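# Switch on the shaker holding four jars

## Task

Turn on the shaker that the four jars are sitting on; its timer is already set for 20 seconds.

## Robot and tools

Robot: two arms, left_arm and right_arm, each ending in a parallel two-finger gripper. In the scene frame the origin sits at table-top height halfway between the nominal arm bases, +x points out over the table, +z points up, and left_arm is on the +y side. These names do not match left and right in the images. Calibrated bases: left_arm at (+0.045, +0.309, +0.024) m, quat_wxyz (+1.000, 0, 0, +0.006); right_arm at (-0.034, -0.256, +0.007) m, quat_wxyz (+1.000, 0, 0, +0.002).

Frames: each arm reports its hand pose, velocities, Hand target and wrist-camera pose in its own base frame. Fixed cameras and the table use the scene frame. Movement offsets are taken along the axes of that arm's current Hand target. The gripper's fingers point along its +z and part along its y. end_effector_position is the spot between the pads, roughly 1 cm short of the tips. Reported poses may be off by a few cm, more so at long reach.

The 14-number row, used by execute_actions and move: one flat list covering both arms. Numbers 1-7 are left_arm dx, dy, dz, rx, ry, rz, opening. Numbers 8-14 are the same seven for right_arm. Each value lies in [-1, 1], and every row needs all 14 even if one arm stays still. dx..rz are an offset from the Hand target at the start of that action or move, not a pose. 1.0 equals 0.6 m of travel or 180 degrees of turn, and rx, ry, rz together form one rotation vector. Opening is absolute: +1 is fully open (0.094 m), -1 is shut. Sending the same offset a second time moves the arm further. Sending zeros for the six pose numbers asks the arm to hold its Hand target. A 0 in the opening slot is itself a command (half open), so resend the current opening to leave a gripper alone.

execute_actions(actions, cameras): actions is a list of actions. Each action is up to 15 rows, one row per 1/30 s step; a short action repeats its final row. All rows in one action count from that action's start pose. Images come back only when actions is empty or cameras asks for them.

move(target, speed, blend, opening_speed, grip_force, blocking, cameras): drives each gripper along a straight line toward its offset. target is one 14-number row or a list of up to 15 rows. Every row counts from the same starting Hand targets, and the whole list shares 10 s. speed is in m/s, from 0.002 to 2.9, default 0.25; turning is capped at twice that in rad/s. It may be one value or one per target. blend, in metres, rounds corners in a list; 0 means stop at each point. opening_speed, 0.2 or more per second on the -1..+1 scale, closes the fingers gently. grip_force, 10 to 50 N per pad, stays set until changed; lower force closes slowly. blocking=false returns after about 0.5 s while the motion carries on. Paths do not avoid obstacles or the other arm. Avoid paths near an arm's own base, since they can flip its shoulder. Faster motion means harder contact and more lag or overshoot. The move: line reports the outcome: done, off_target, moving, held, fault, plus limits such as paced or held.

wait(seconds 0-10) lets the scene run with the last commands held. stop() brakes a running move. zoom_image(camera, region [x0,y0,x1,y1], at most 504x504 px) gives a closer look at the latest image from cam_high, cam_over, cam_left_wrist or cam_right_wrist. All of these images are 896x504. finished_scene(scene) ends the scene permanently; call it only once the shaker is on and stays running with no robot help.

Results: end_effector_position (m) and end_effector_quat_wxyz in the base frame, Hand target (the base for the next offsets), Tool commands, Joint positions (waist, shoulder, elbow, wrist pitch, wrist yaw, wrist roll, then gripper opening in m), Joint torques (signed toward larger angles, offset and noisy), grip_measured (same scale as opening, reads slightly wide when empty), grip_effort_nm (motor effort, negative means closing; not the pad force), joint velocities (may say within noise), motor temperatures, and MOTOR HOT or OVER-TEMPERATURE FAULT lines. At 90 °C the arm folds and stays out for the rest of the scene.

Expect errors: friction and weight leave the gripper short, low or tilted. Small moves may not happen or may drift sideways. Check the position after each move and send the shortfall as a new offset. Each step limits orientation changes to 40 degrees from the measured orientation. Joint ranges (rad): waist -2.618..3.054, shoulder 0..3.142, elbow 0..3.142 (straight at 2.901), wrist pitch and yaw ±1.571, wrist roll ±2.094.

Avoid: knocking jars or anything else off the table, hard hits on the shaker or table, slams, contact or pressing between the two arms or their wrist-camera cables, closing one gripper on the other arm, and keeping an arm pressing on something, since it keeps pushing until commanded back past the contact. Press the switch gently at low speed, then back off.

Each tool is called after "Request:" as name(argument=value, ...), one argument or row to a line, values as JSON.

## Session

Request:
execute_actions(
  actions=[],
)

Scene clock: 0.00 s.
left_arm: end_effector_position=(+0.2621, -0.0725, +0.1421) grip_measured=+1.000 grip_effort_nm=n/a end_effector_quat_wxyz=(+0.416, -0.150, +0.880, -0.173) | right_arm: end_effector_position=(+0.2172, -0.0042, +0.2179) grip_measured=+1.000 grip_effort_nm=n/a end_effector_quat_wxyz=(+0.585, +0.136, +0.799, +0.028)
Joint positions: left_arm=[-0.317 0.715 0.487 -0.411 -0.074 -0.617 0.094] | right_arm=[0.287 0.246 0.501 -0.601 0.386 0.35 0.094]
Joint velocities: within noise
Joint torques (N m): no reading
Motor temperatures (°C): left_arm=[21 24 26 26 23 23 22] | right_arm=[23 23 23 23 21 23 21]
Heat: left arm: 26 °C; right arm: 23 °C.
Hand target: left_arm +0.2665, -0.0728, +0.1520; +0.430, -0.148, +0.873, -0.175 | right_arm +0.2181, -0.0051, +0.2255; +0.594, +0.137, +0.793, +0.027
Tool commands: left_gripper/opening=+1.0 right_gripper/opening=+1.0

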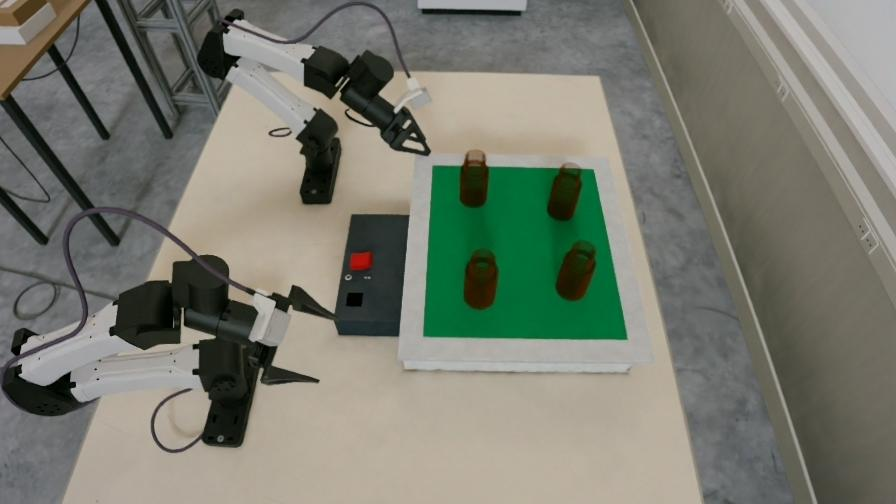

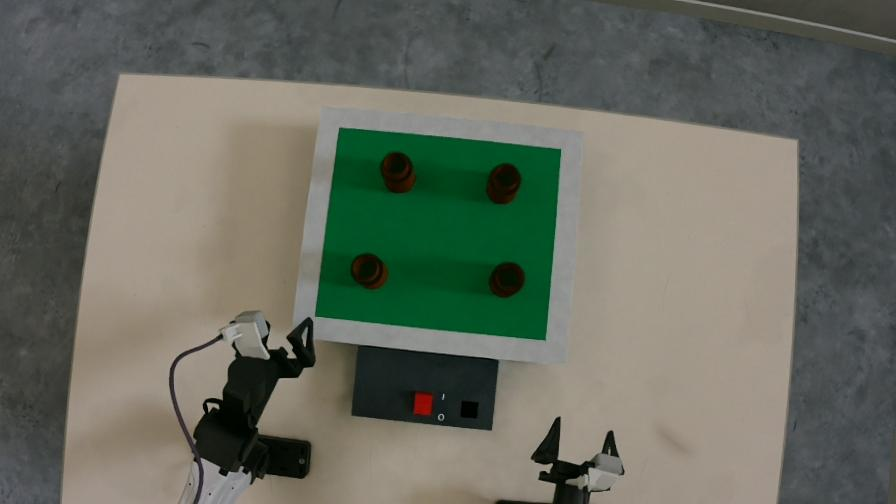

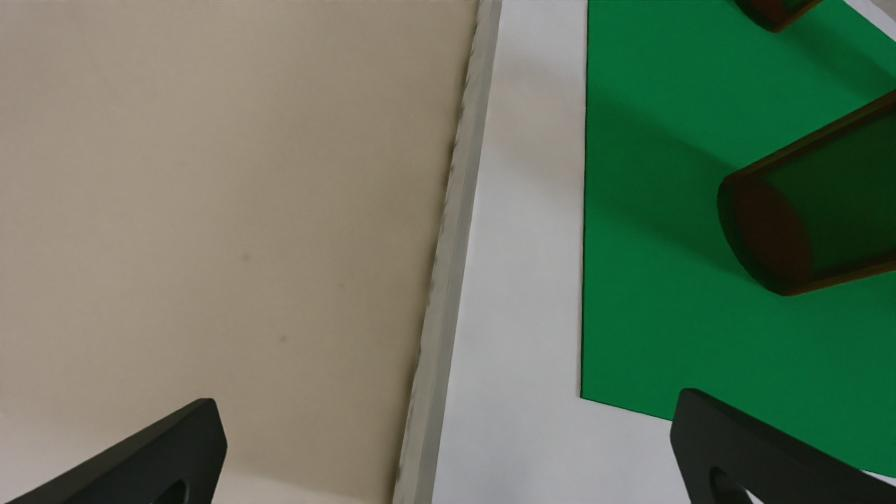

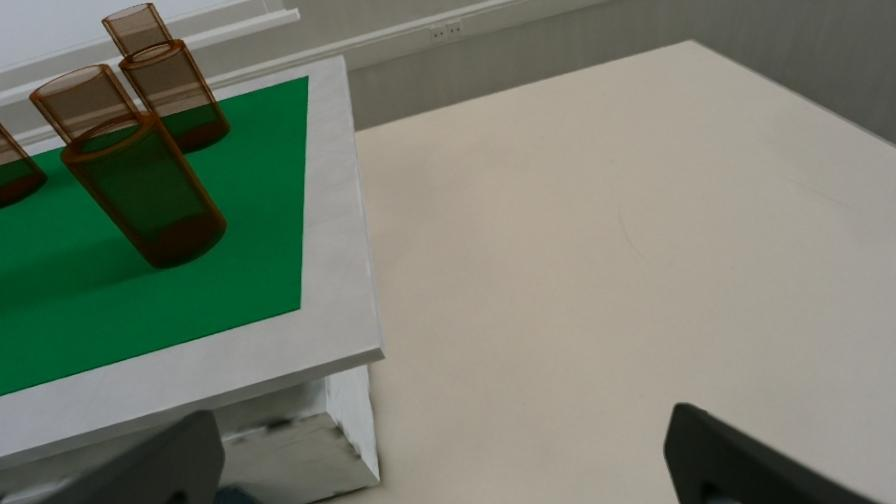

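Request:
zoom_image(
  camera="cam_high",
  region=[320, 200, 440, 350],
)

Request:
zoom_image(
  camera="cam_over",
  region=[340, 330, 520, 440],
)

Scaled by 3.360.

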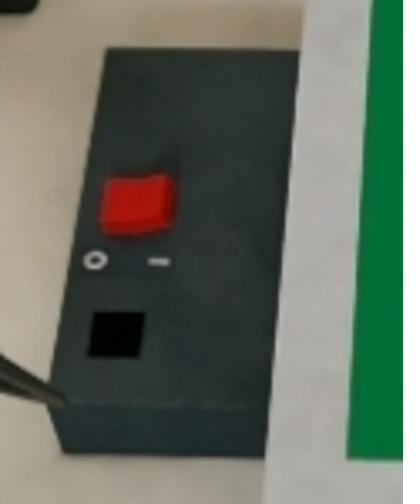

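Scaled by 2.800.

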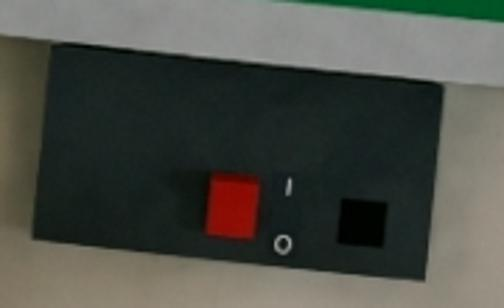

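Request:
move(
  target=[0,0,0,0,0,0,1.0,0.024,0.4057,-0.1045,-0.163,0.396,-0.331,-0.98],
  speed=0.2,
  cameras=["all"],
)

Scene clock: 7.33 s.
left_arm: end_effector_position=(+0.2621, -0.0725, +0.1421) grip_measured=+1.000 grip_effort_nm=0.00 end_effector_quat_wxyz=(+0.416, -0.150, +0.880, -0.173) | right_arm: end_effector_position=(+0.2015, +0.2377, +0.2716) grip_measured=-0.977 grip_effort_nm=-0.22 end_effector_quat_wxyz=(+0.147, -0.408, +0.899, +0.065)
Joint positions: left_arm=[-0.317 0.715 0.487 -0.411 -0.074 -0.617 0.094] | right_arm=[0.873 1.557 1.855 -1.546 0.01 0.019 0.001]
Joint torques (N m): left_arm=[-0.31 -0.53 7.17 1.8 -0.12 -0.02] | right_arm=[0.43 -5.45 10.1 0.72 -0.18 -0.12]
Heat: left arm: 28 °C; right arm: 25 °C.
Hand target: left_arm +0.2665, -0.0728, +0.1520; +0.430, -0.148, +0.873, -0.175 | right_arm +0.1997, +0.2399, +0.2804; -0.001, -0.423, +0.906, +0.000
Off the commanded pose: left_arm 0.011 m, 2 deg | right_arm 0.009 m, 19 deg.
joint sent to its limit (right arm) — joint 4 (wrist pitch), lower limit. The joint targets are off in orientation, not in position.
move: off_target (left_arm, right_arm)

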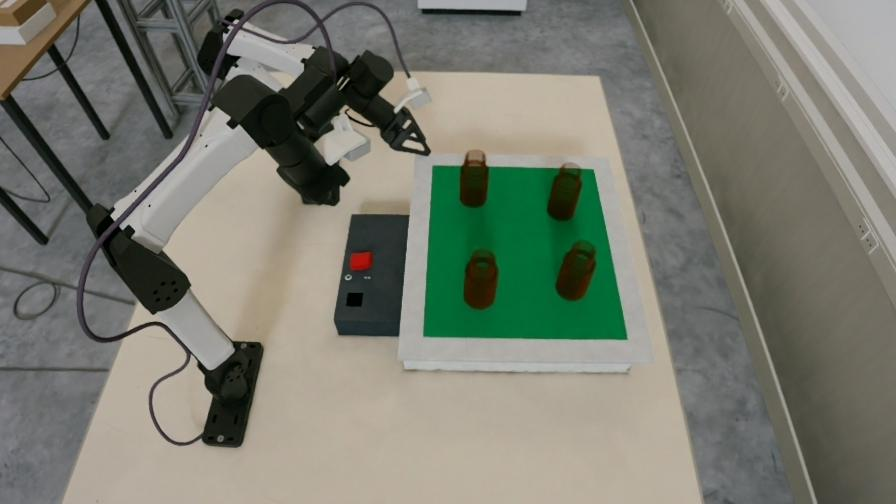

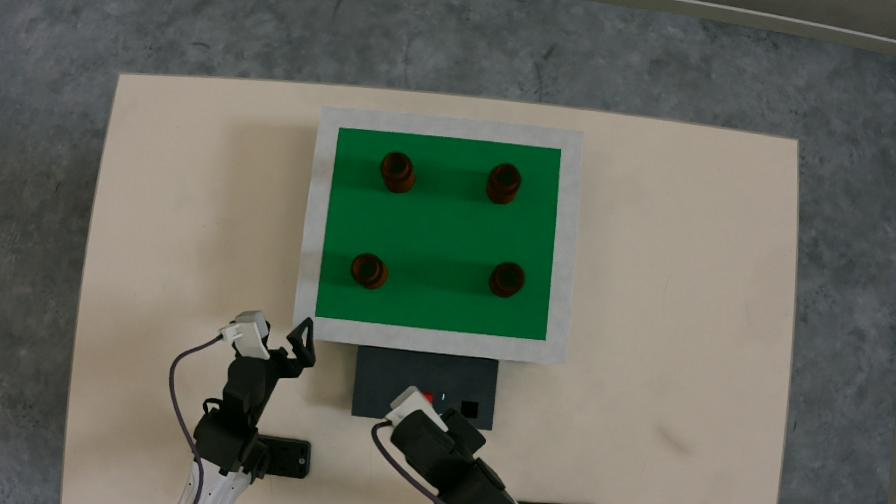

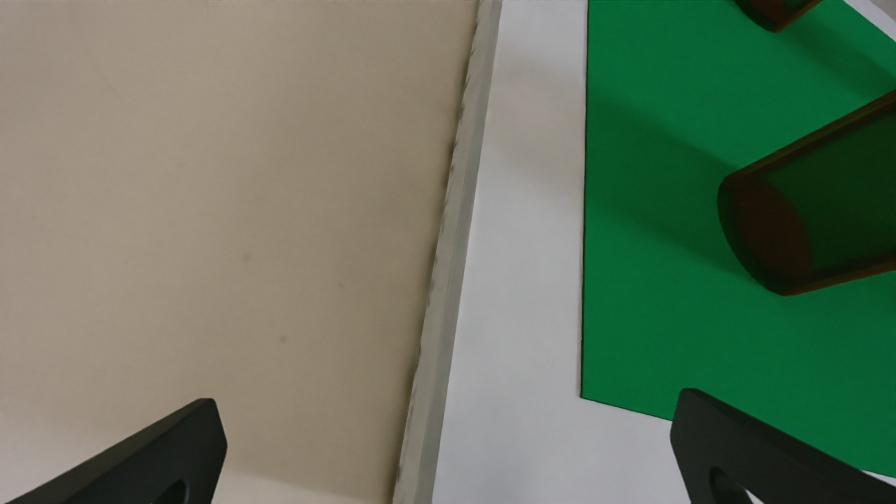

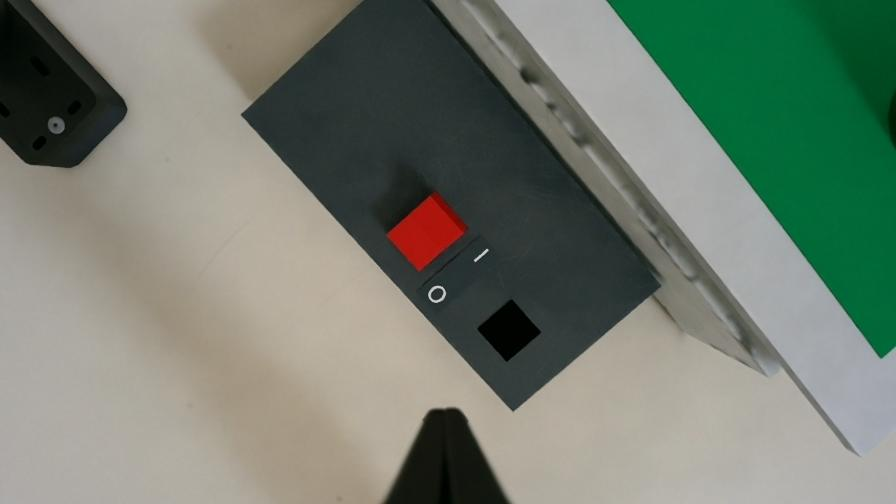

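Request:
zoom_image(
  camera="cam_right_wrist",
  region=[340, 160, 580, 380],
)

Scaled by 2.100.

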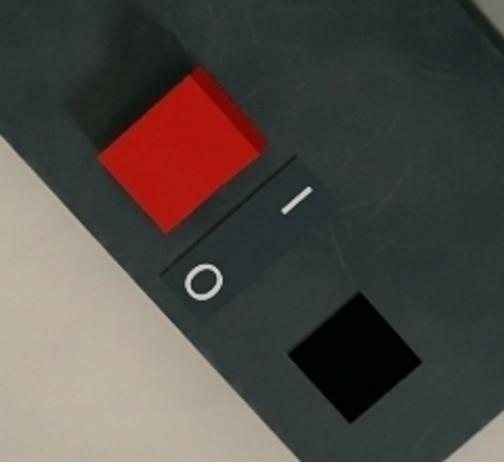

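Request:
move(
  target=[0,0,0,0,0,0,1.0,-0.0681,0.0021,0.2,0,0,0,-0.98],
  speed=0.15,
  cameras=["all"],
)

Scene clock: 9.87 s.
left_arm: end_effector_position=(+0.2621, -0.0725, +0.1421) grip_measured=+1.000 grip_effort_nm=0.00 end_effector_quat_wxyz=(+0.416, -0.150, +0.880, -0.173) | right_arm: end_effector_position=(+0.2240, +0.2650, +0.1592) grip_measured=-0.977 grip_effort_nm=-0.22 end_effector_quat_wxyz=(-0.011, -0.414, +0.910, -0.010)
Joint positions: left_arm=[-0.317 0.715 0.487 -0.411 -0.074 -0.617 0.094] | right_arm=[0.873 1.902 1.837 -1.535 0.009 0.019 0.001]
Joint torques (N m): left_arm=[-0.31 -0.53 7.17 1.8 -0.11 -0.02] | right_arm=[0.62 -9.7 6.86 0.43 -0.18 -0.09]
Heat: left arm: 29 °C; right arm: 25 °C.
Hand target: left_arm +0.2665, -0.0728, +0.1520; +0.430, -0.148, +0.873, -0.175 | right_arm +0.2248, +0.2720, +0.1604; -0.001, -0.423, +0.906, +0.000
Off the commanded pose: left_arm 0.011 m, 2 deg | right_arm 0.007 m, 2 deg.
move: off_target (left_arm)

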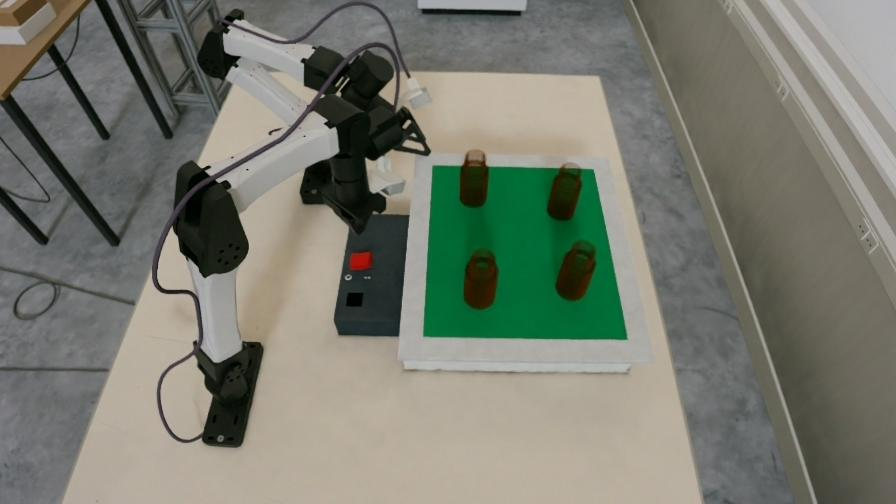

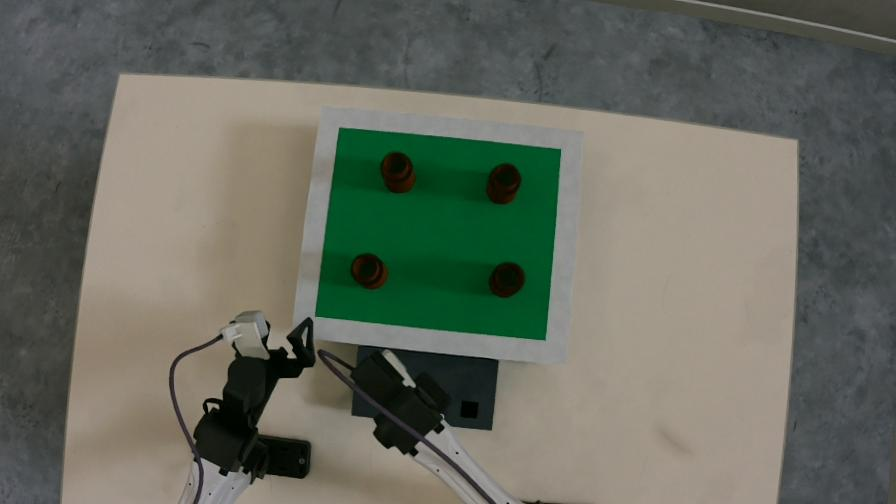

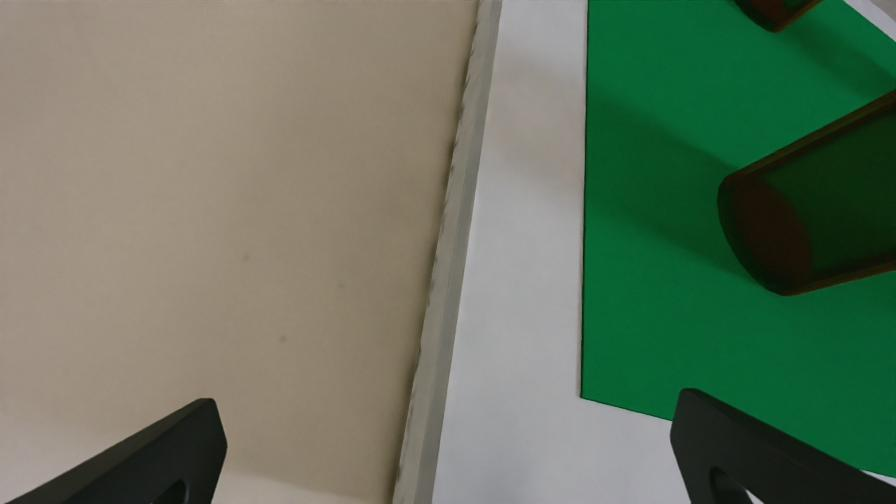

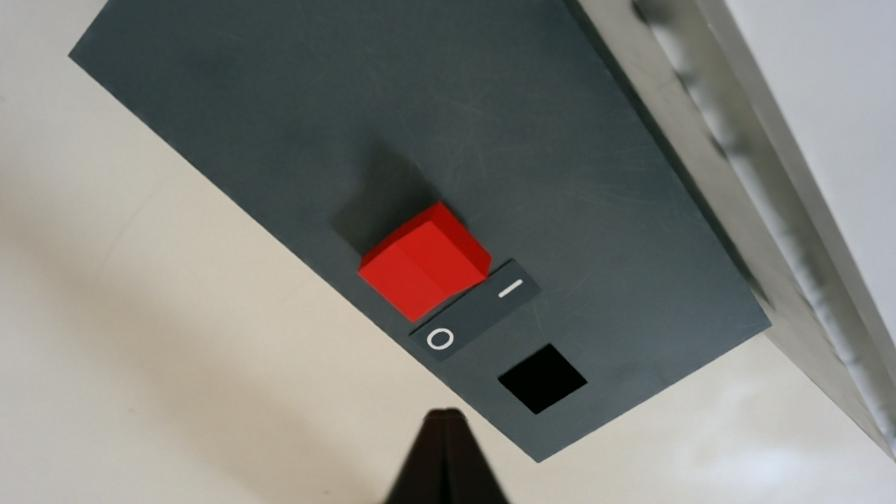

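Request:
zoom_image(
  camera="cam_right_wrist",
  region=[320, 180, 620, 440],
)

Request:
zoom_image(
  camera="cam_high",
  region=[310, 150, 440, 300],
)

Scaled by 1.680.

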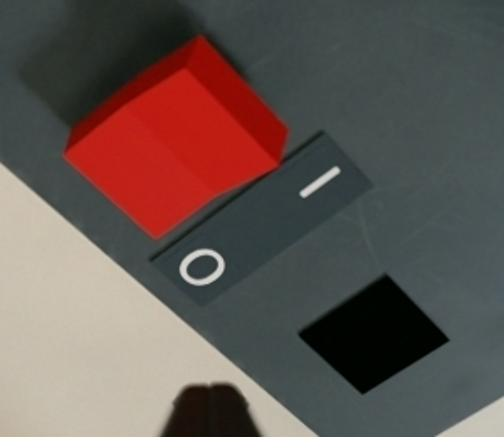

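Scaled by 3.360.

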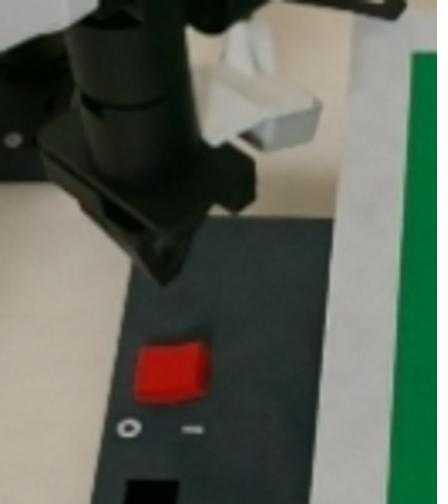

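Request:
move(
  target=[0,0,0,0,0,0,1.0,0,0,0.0833,0,0,0,-0.98],
  speed=0.12,
  cameras=["cam_high","cam_over","cam_right_wrist"],
)

Request:
zoom_image(
  camera="cam_right_wrist",
  region=[300, 180, 640, 480],
)

Request:
zoom_image(
  camera="cam_high",
  region=[310, 150, 440, 300],
)

Scene clock: 13.23 s.
left_arm: end_effector_position=(+0.2621, -0.0725, +0.1421) grip_measured=+1.000 grip_effort_nm=0.00 end_effector_quat_wxyz=(+0.416, -0.150, +0.880, -0.173) | right_arm: end_effector_position=(+0.2264, +0.2679, +0.1092) grip_measured=-0.977 grip_effort_nm=-0.22 end_effector_quat_wxyz=(-0.011, -0.414, +0.910, -0.010)
Joint positions: left_arm=[-0.317 0.715 0.487 -0.411 -0.074 -0.617 0.094] | right_arm=[0.873 1.902 1.637 -1.336 0.009 0.019 0.001]
Joint torques (N m): left_arm=[-0.29 -0.5 7.19 1.8 -0.11 -0.02] | right_arm=[0.65 -11.32 5.03 0.47 -0.19 -0.1]
Heat: left arm: 29 °C; right arm: 25 °C.
Hand target: left_arm +0.2665, -0.0728, +0.1520; +0.430, -0.148, +0.873, -0.175 | right_arm +0.2248, +0.2719, +0.1104; -0.001, -0.423, +0.906, +0.000
Off the commanded pose: left_arm 0.011 m, 2 deg | right_arm 0.005 m, 2 deg.
move: off_target (left_arm)
Images, in order (width x height): cam_high 896x504, cam_over 896x504, cam_right_wrist 896x504.

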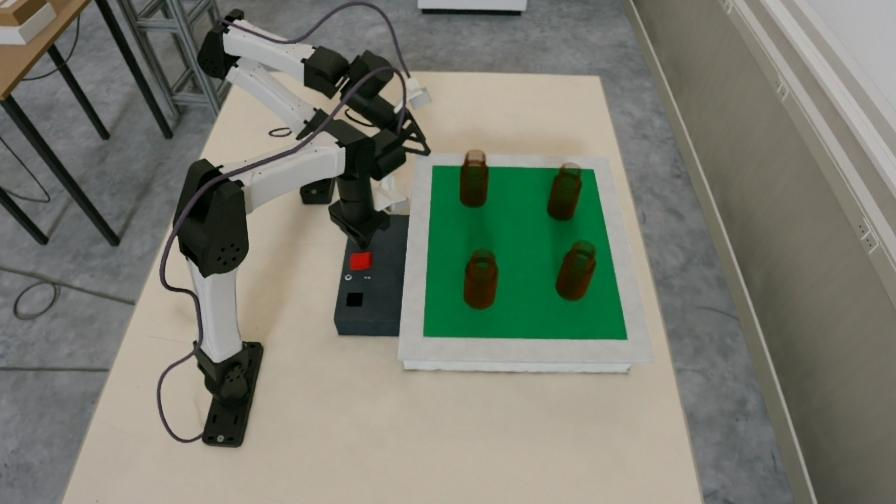

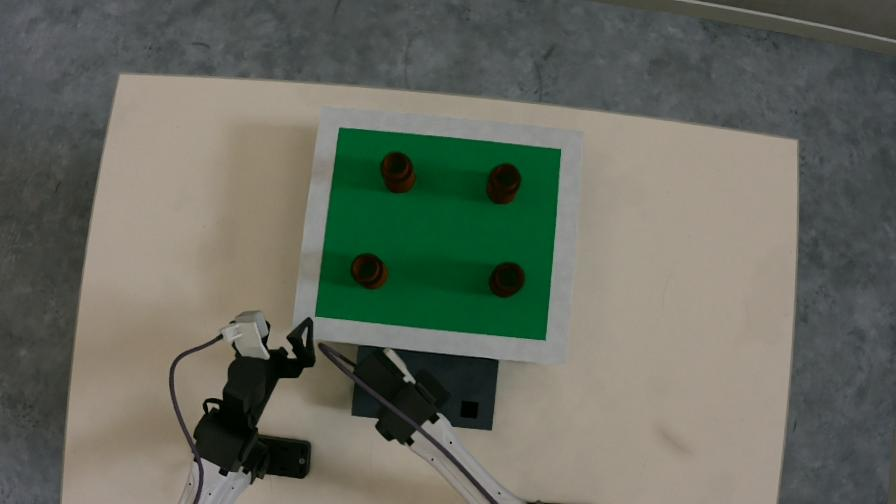

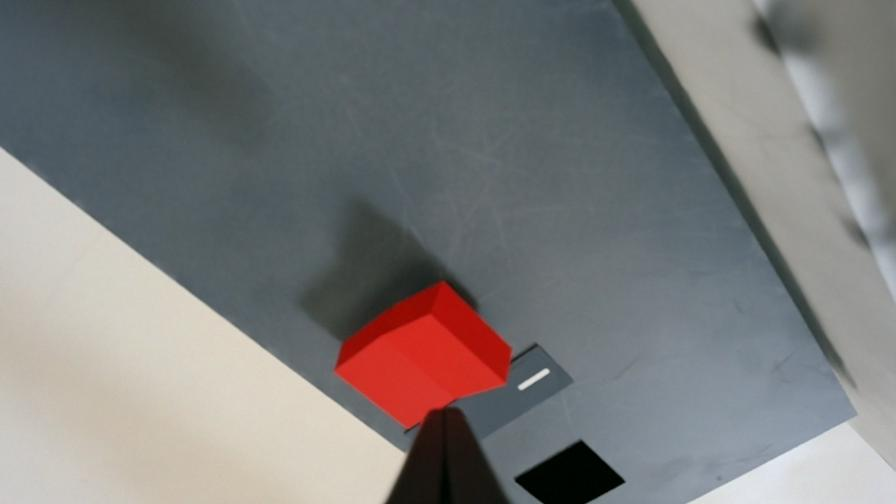

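Scaled by 1.482.

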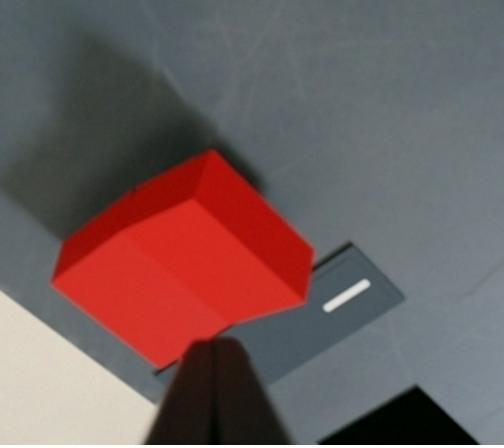

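Scaled by 3.360.

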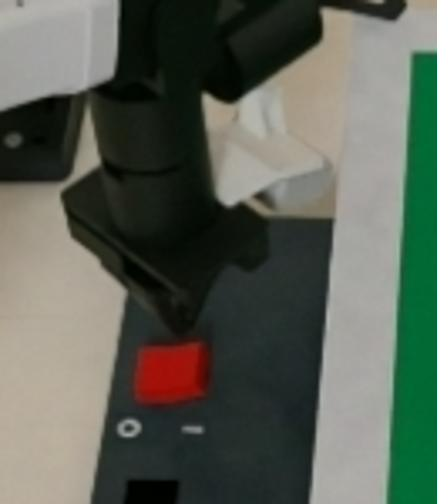

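Request:
move(
  target=[0,0,0,0,0,0,1.0,0.0095,-0.0045,0.03,0,0,0,-0.98],
  speed=0.06,
  cameras=["cam_high","cam_right_wrist"],
)

Request:
zoom_image(
  camera="cam_right_wrist",
  region=[300, 240, 640, 500],
)

Request:
zoom_image(
  camera="cam_high",
  region=[330, 200, 420, 300],
)

Scene clock: 14.87 s.
left_arm: end_effector_position=(+0.2621, -0.0725, +0.1421) grip_measured=+1.000 grip_effort_nm=0.00 end_effector_quat_wxyz=(+0.416, -0.150, +0.880, -0.173) | right_arm: end_effector_position=(+0.2223, +0.2631, +0.0873) grip_measured=-0.977 grip_effort_nm=-0.22 end_effector_quat_wxyz=(-0.017, -0.416, +0.909, -0.013)
Joint positions: left_arm=[-0.317 0.715 0.487 -0.411 -0.074 -0.617 0.094] | right_arm=[0.873 1.896 1.542 -1.259 0.009 0.016 0.001]
Joint torques (N m): left_arm=[-0.29 -0.51 7.17 1.8 -0.11 -0.02] | right_arm=[0.06 -12.38 5.08 0.44 -0.17 -0.13]
Heat: left arm: 30 °C; right arm: 25 °C.
Hand target: left_arm +0.2665, -0.0728, +0.1520; +0.430, -0.148, +0.873, -0.175 | right_arm +0.2233, +0.2659, +0.0924; +0.000, -0.423, +0.906, +0.000
Off the commanded pose: left_arm 0.011 m, 2 deg | right_arm 0.006 m, 3 deg.
move: off_target (left_arm, right_arm)
Images, in order (width x height): cam_high 896x504, cam_right_wrist 896x504.

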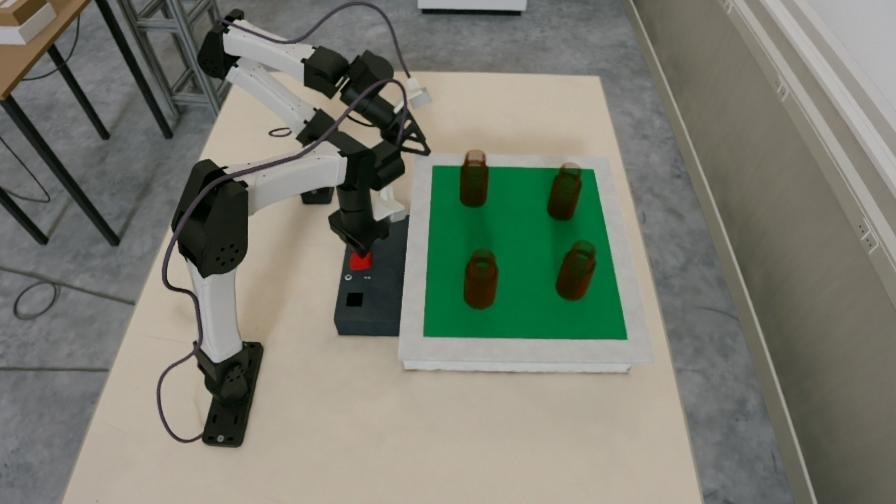

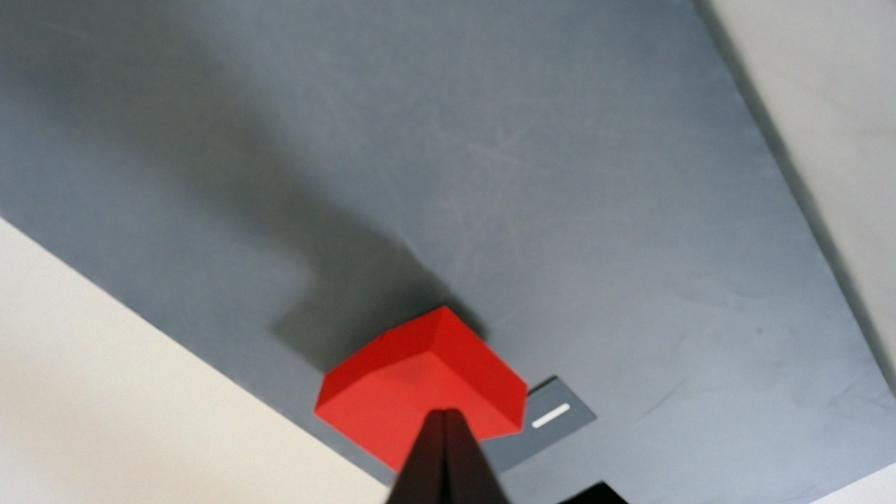

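Scaled by 1.482.

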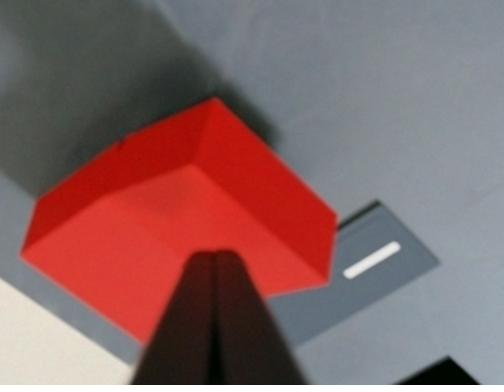

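Scaled by 5.040.

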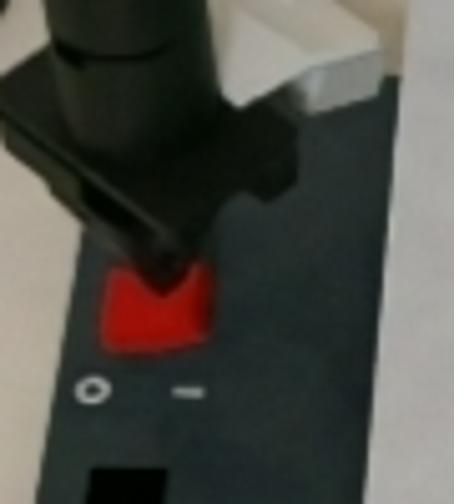

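Request:
move(
  target=[0,0,0,0,0,0,1.0,-0.005,-0.006,0.0133,0,0,0,-0.98],
  speed=0.04,
  cameras=["cam_high","cam_right_wrist"],
)

Request:
zoom_image(
  camera="cam_right_wrist",
  region=[300, 240, 640, 500],
)

Request:
zoom_image(
  camera="cam_high",
  region=[330, 200, 420, 300],
)

Scene clock: 16.33 s.
left_arm: end_effector_position=(+0.2621, -0.0725, +0.1421) grip_measured=+1.000 grip_effort_nm=0.01 end_effector_quat_wxyz=(+0.416, -0.150, +0.880, -0.173) | right_arm: end_effector_position=(+0.2262, +0.2639, +0.0842) grip_measured=-0.977 grip_effort_nm=-0.22 end_effector_quat_wxyz=(-0.011, -0.418, +0.909, -0.010)
Joint positions: left_arm=[-0.317 0.715 0.487 -0.411 -0.074 -0.617 0.094] | right_arm=[0.867 1.896 1.53 -1.233 0.009 0.005 0.001]
Joint torques (N m): left_arm=[-0.29 -0.54 7.19 1.8 -0.11 -0.02] | right_arm=[-0.28 -10.88 5.07 0.5 -0.18 -0.13]
Heat: left arm: 30 °C; right arm: 26 °C.
Hand target: left_arm +0.2665, -0.0728, +0.1520; +0.430, -0.148, +0.873, -0.175 | right_arm +0.2279, +0.2658, +0.0844; -0.001, -0.423, +0.906, +0.000
Off the commanded pose: left_arm 0.011 m, 2 deg | right_arm 0.003 m, 2 deg.
move: off_target (left_arm)
Images, in order (width x height): cam_high 896x504, cam_right_wrist 896x504.

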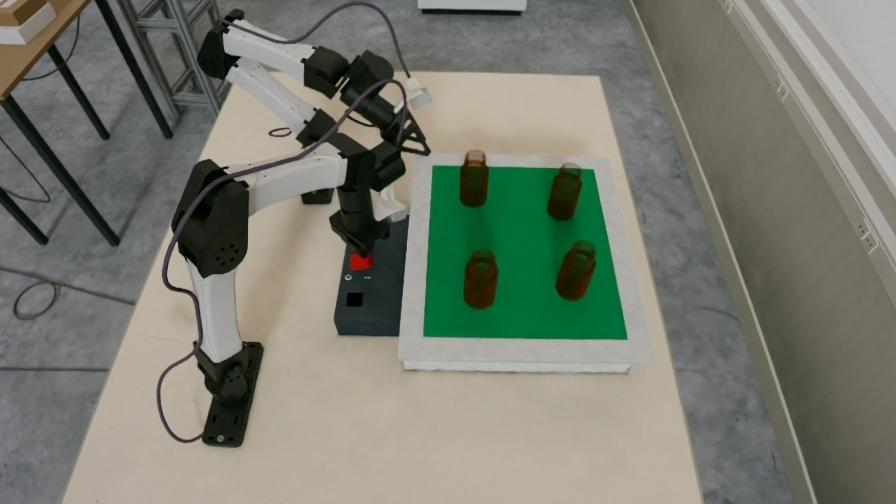

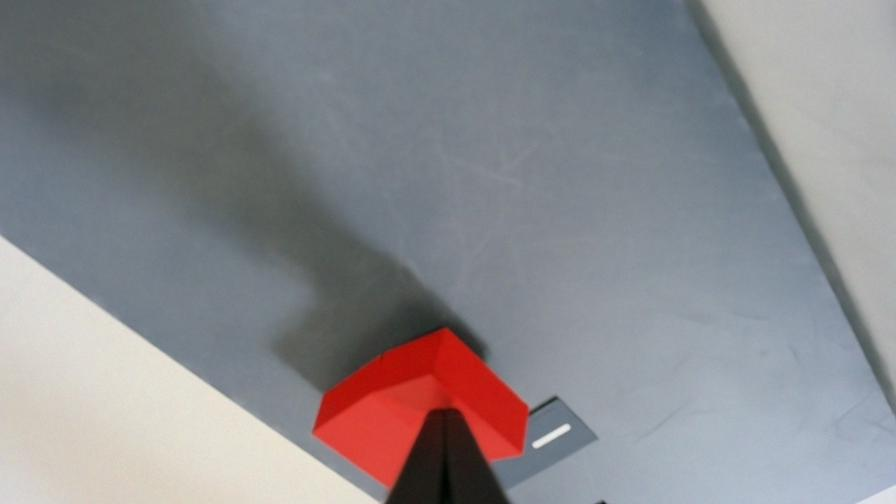

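Scaled by 1.482.

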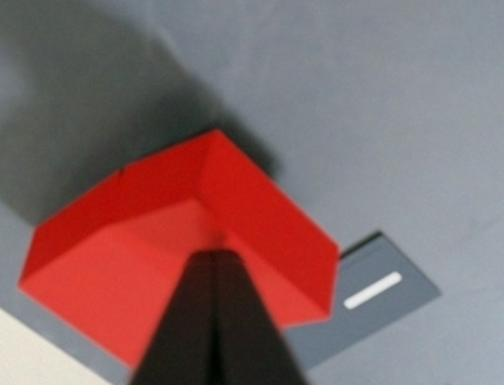

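Scaled by 5.040.

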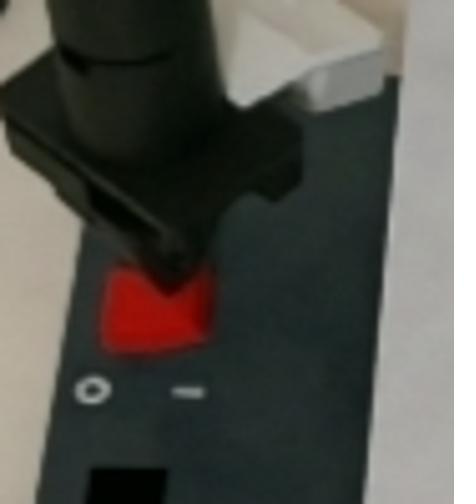

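Request:
move(
  target=[
    [0,0,0,0,0,0,1.0,0.0075,-0.0075,-0.003,0,0,0,-0.98],
    [0,0,0,0,0,0,1.0,0.0075,-0.0075,0.01,0,0,0,-0.98],
  ],
  speed=0.04,
  cameras=["cam_high","cam_right_wrist"],
)

Request:
zoom_image(
  camera="cam_right_wrist",
  region=[300, 240, 640, 500],
)

Request:
zoom_image(
  camera="cam_high",
  region=[330, 200, 420, 300],
)

Scene clock: 18.23 s.
left_arm: end_effector_position=(+0.2621, -0.0725, +0.1421) grip_measured=+1.000 grip_effort_nm=0.00 end_effector_quat_wxyz=(+0.416, -0.150, +0.880, -0.173) | right_arm: end_effector_position=(+0.2258, +0.2593, +0.0809) grip_measured=-0.977 grip_effort_nm=-0.21 end_effector_quat_wxyz=(-0.010, -0.419, +0.908, -0.007)
Joint positions: left_arm=[-0.317 0.715 0.487 -0.411 -0.074 -0.617 0.094] | right_arm=[0.856 1.88 1.496 -1.211 0.004 -0.009 0.001]
Joint torques (N m): left_arm=[-0.28 -0.51 7.16 1.8 -0.12 -0.02] | right_arm=[-0.55 -10.44 4.31 0.58 -0.13 -0.13]
Heat: left arm: 30 °C; right arm: 26 °C.
Hand target: left_arm +0.2665, -0.0728, +0.1520; +0.430, -0.148, +0.873, -0.175 | right_arm +0.2285, +0.2594, +0.0784; -0.001, -0.423, +0.906, +0.000
Off the commanded pose: left_arm 0.011 m, 2 deg | right_arm 0.004 m, 1 deg.
move: off_target (left_arm)
Images, in order (width x height): cam_high 896x504, cam_right_wrist 896x504.

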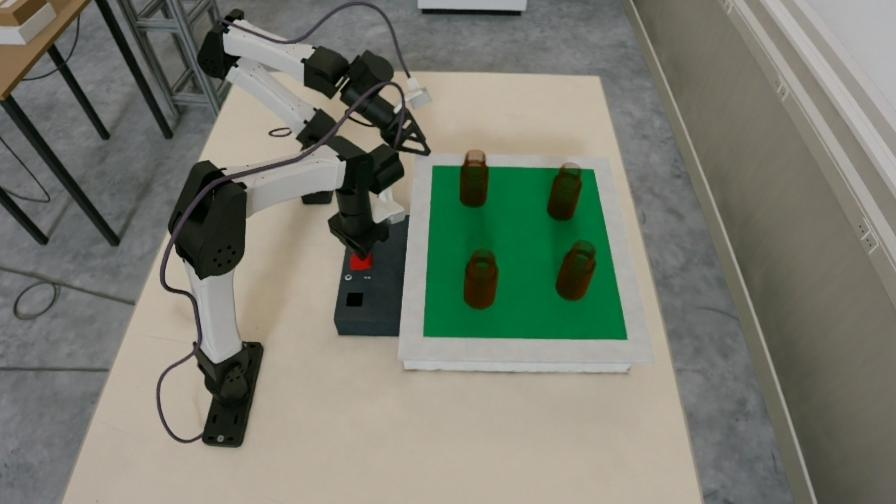

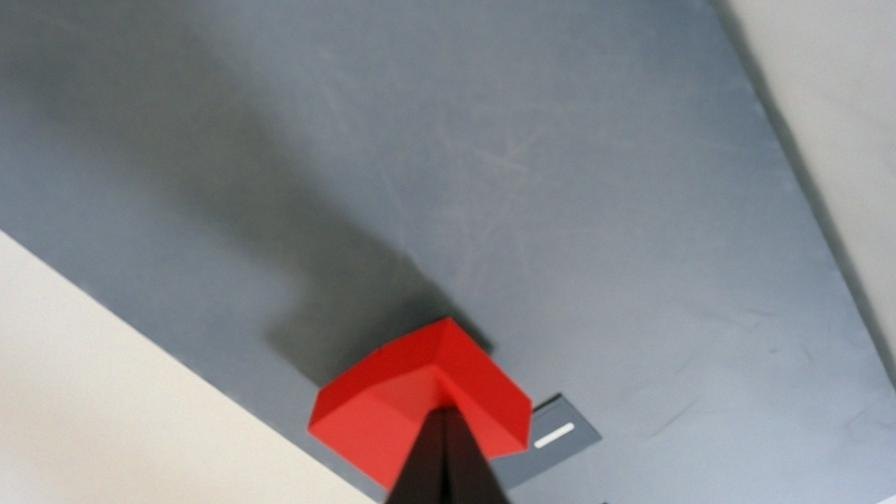

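Scaled by 1.482.

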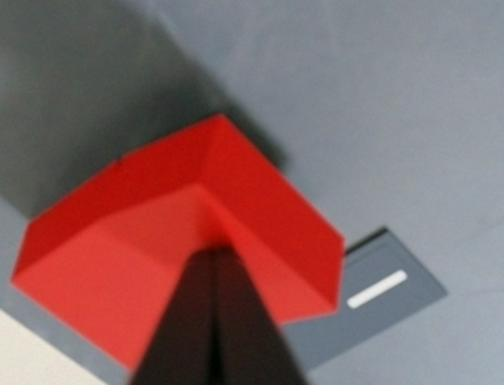

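Scaled by 5.040.

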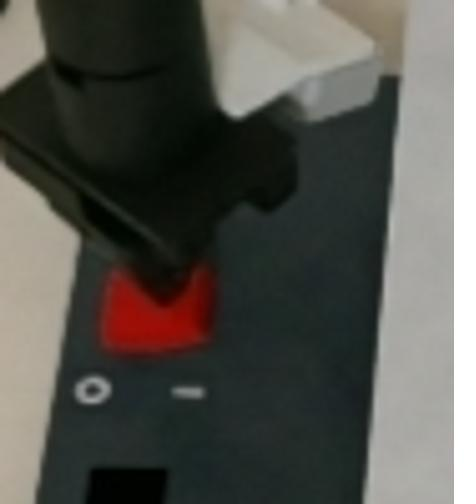

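Request:
move(
  target=[0,0,0,0,0,0,1.0,0.002,-0.002,0.0133,0,0,0,-0.98],
  speed=0.04,
  cameras=["cam_high","cam_right_wrist"],
)

Request:
zoom_image(
  camera="cam_right_wrist",
  region=[300, 240, 640, 500],
)

Request:
zoom_image(
  camera="cam_high",
  region=[330, 200, 420, 300],
)

Scene clock: 19.43 s.
left_arm: end_effector_position=(+0.2621, -0.0725, +0.1421) grip_measured=+1.000 grip_effort_nm=0.00 end_effector_quat_wxyz=(+0.416, -0.150, +0.880, -0.173) | right_arm: end_effector_position=(+0.2309, +0.2588, +0.0760) grip_measured=-0.977 grip_effort_nm=-0.22 end_effector_quat_wxyz=(+0.002, -0.418, +0.909, -0.007)
Joint positions: left_arm=[-0.317 0.715 0.487 -0.411 -0.074 -0.617 0.094] | right_arm=[0.85 1.874 1.468 -1.168 0.015 -0.012 0.001]
Joint torques (N m): left_arm=[-0.29 -0.51 7.17 1.8 -0.11 -0.02] | right_arm=[-0.28 -9.76 3.88 0.51 -0.13 -0.14]
Heat: left arm: 30 °C; right arm: 26 °C.
Hand target: left_arm +0.2665, -0.0728, +0.1520; +0.430, -0.148, +0.873, -0.175 | right_arm +0.2286, +0.2577, +0.0704; -0.001, -0.423, +0.906, +0.000
Off the commanded pose: left_arm 0.011 m, 2 deg | right_arm 0.006 m, 1 deg.
move: off_target (left_arm)
Images, in order (width x height): cam_high 896x504, cam_right_wrist 896x504.

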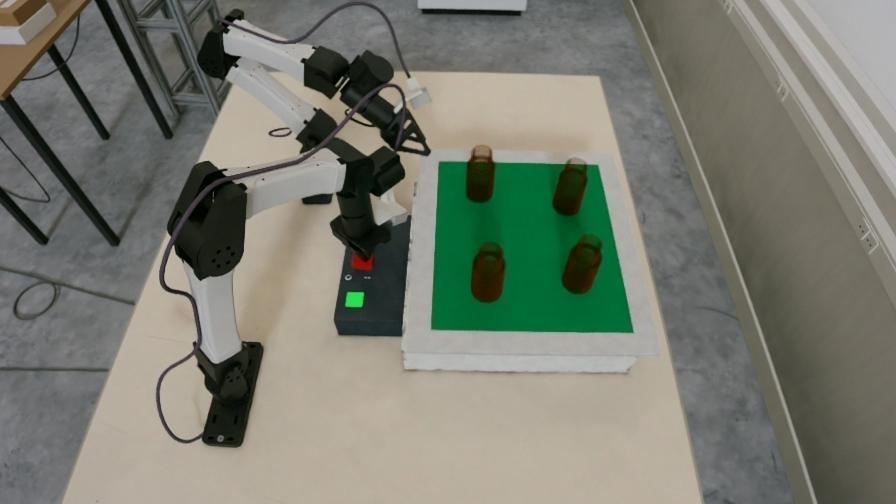

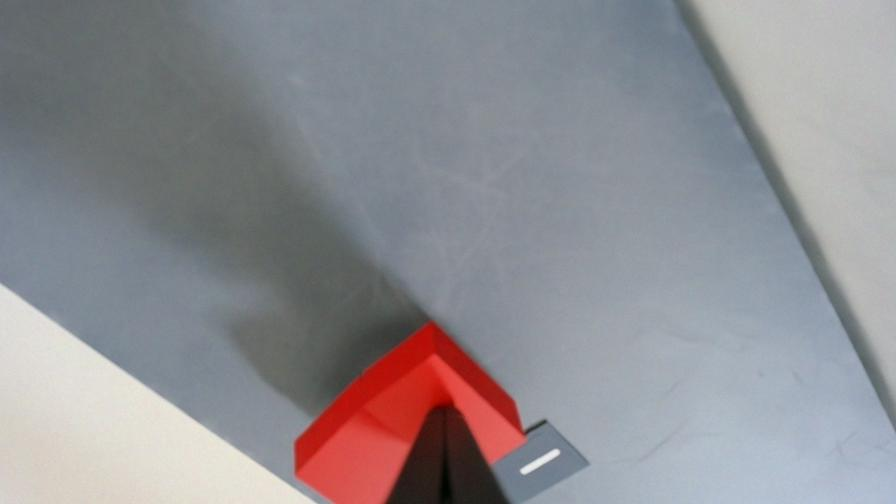

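Scaled by 1.482.

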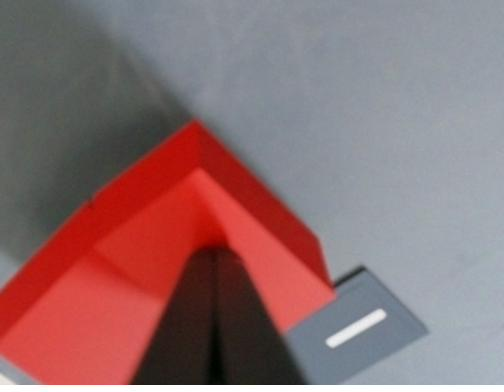

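Scaled by 5.040.

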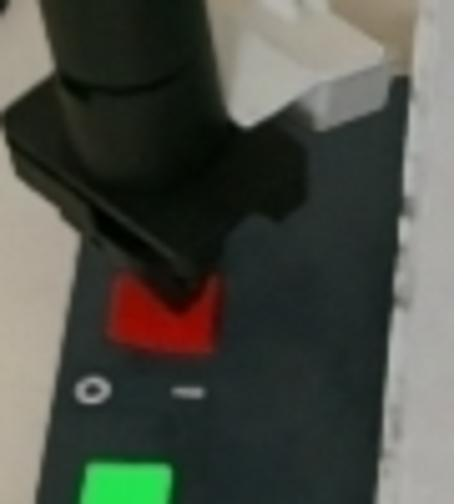

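Request:
move(
  target=[0,0,0,0,0,0,1.0,0,0,-0.15,0,0,0,-0.98],
  speed=0.1,
  cameras=["cam_high","cam_over","cam_right_wrist"],
)

Scene clock: 21.37 s.
left_arm: end_effector_position=(+0.2621, -0.0725, +0.1421) grip_measured=+1.000 grip_effort_nm=0.00 end_effector_quat_wxyz=(+0.416, -0.150, +0.880, -0.173) | right_arm: end_effector_position=(+0.2243, +0.2542, +0.1507) grip_measured=-0.977 grip_effort_nm=-0.21 end_effector_quat_wxyz=(-0.013, -0.428, +0.904, -0.009)
Joint positions: left_arm=[-0.317 0.715 0.487 -0.411 -0.074 -0.617 0.094] | right_arm=[0.851 1.865 1.754 -1.491 0.006 -0.033 0.001]
Joint torques (N m): left_arm=[-0.31 -0.53 7.17 1.8 -0.11 -0.02] | right_arm=[-0.34 -9.35 10.36 0.12 -0.09 0]
Motor temperatures (°C): left_arm=[21 24 28 31 23 23 22] | right_arm=[23 27 26 24 21 23 21]
Heat: left arm: 31 °C; right arm: 27 °C.
Hand target: left_arm +0.2665, -0.0728, +0.1520; +0.430, -0.148, +0.873, -0.175 | right_arm +0.2286, +0.2578, +0.1604; -0.001, -0.423, +0.906, +0.000
Off the commanded pose: left_arm 0.011 m, 2 deg | right_arm 0.011 m, 2 deg.
move: off_target (left_arm, right_arm)
Images, in order (width x height): cam_high 896x504, cam_over 896x504, cam_right_wrist 896x504.

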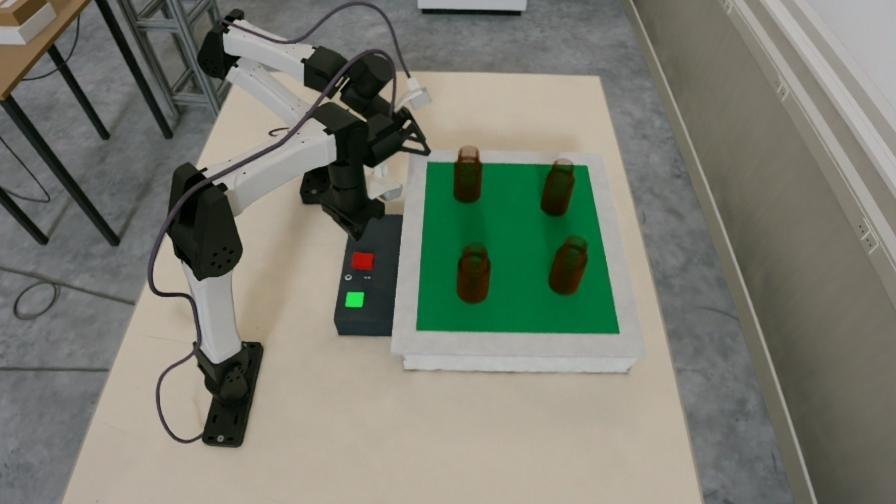

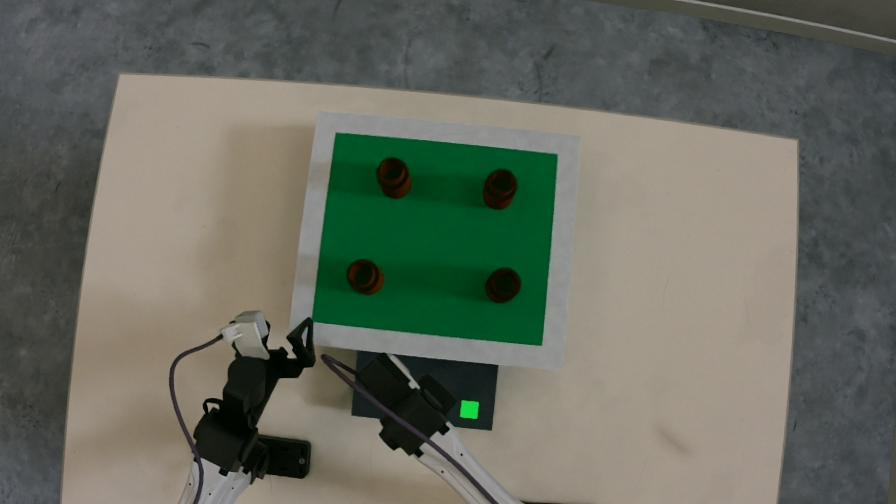

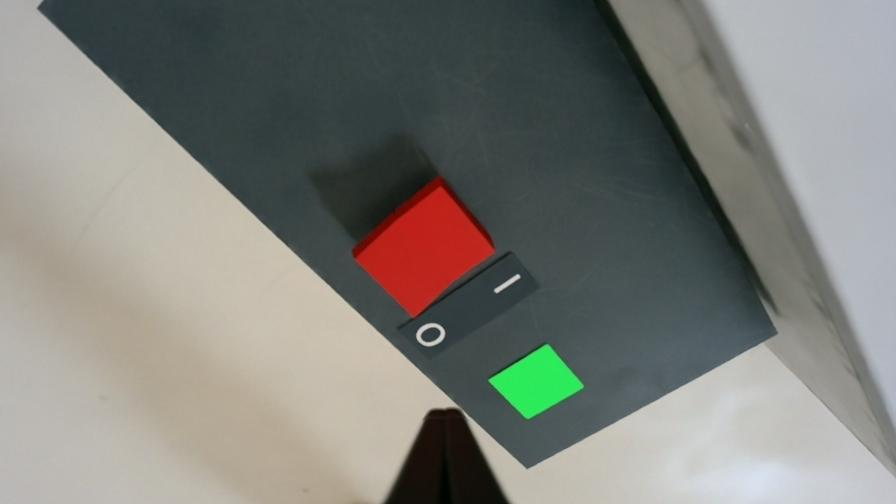

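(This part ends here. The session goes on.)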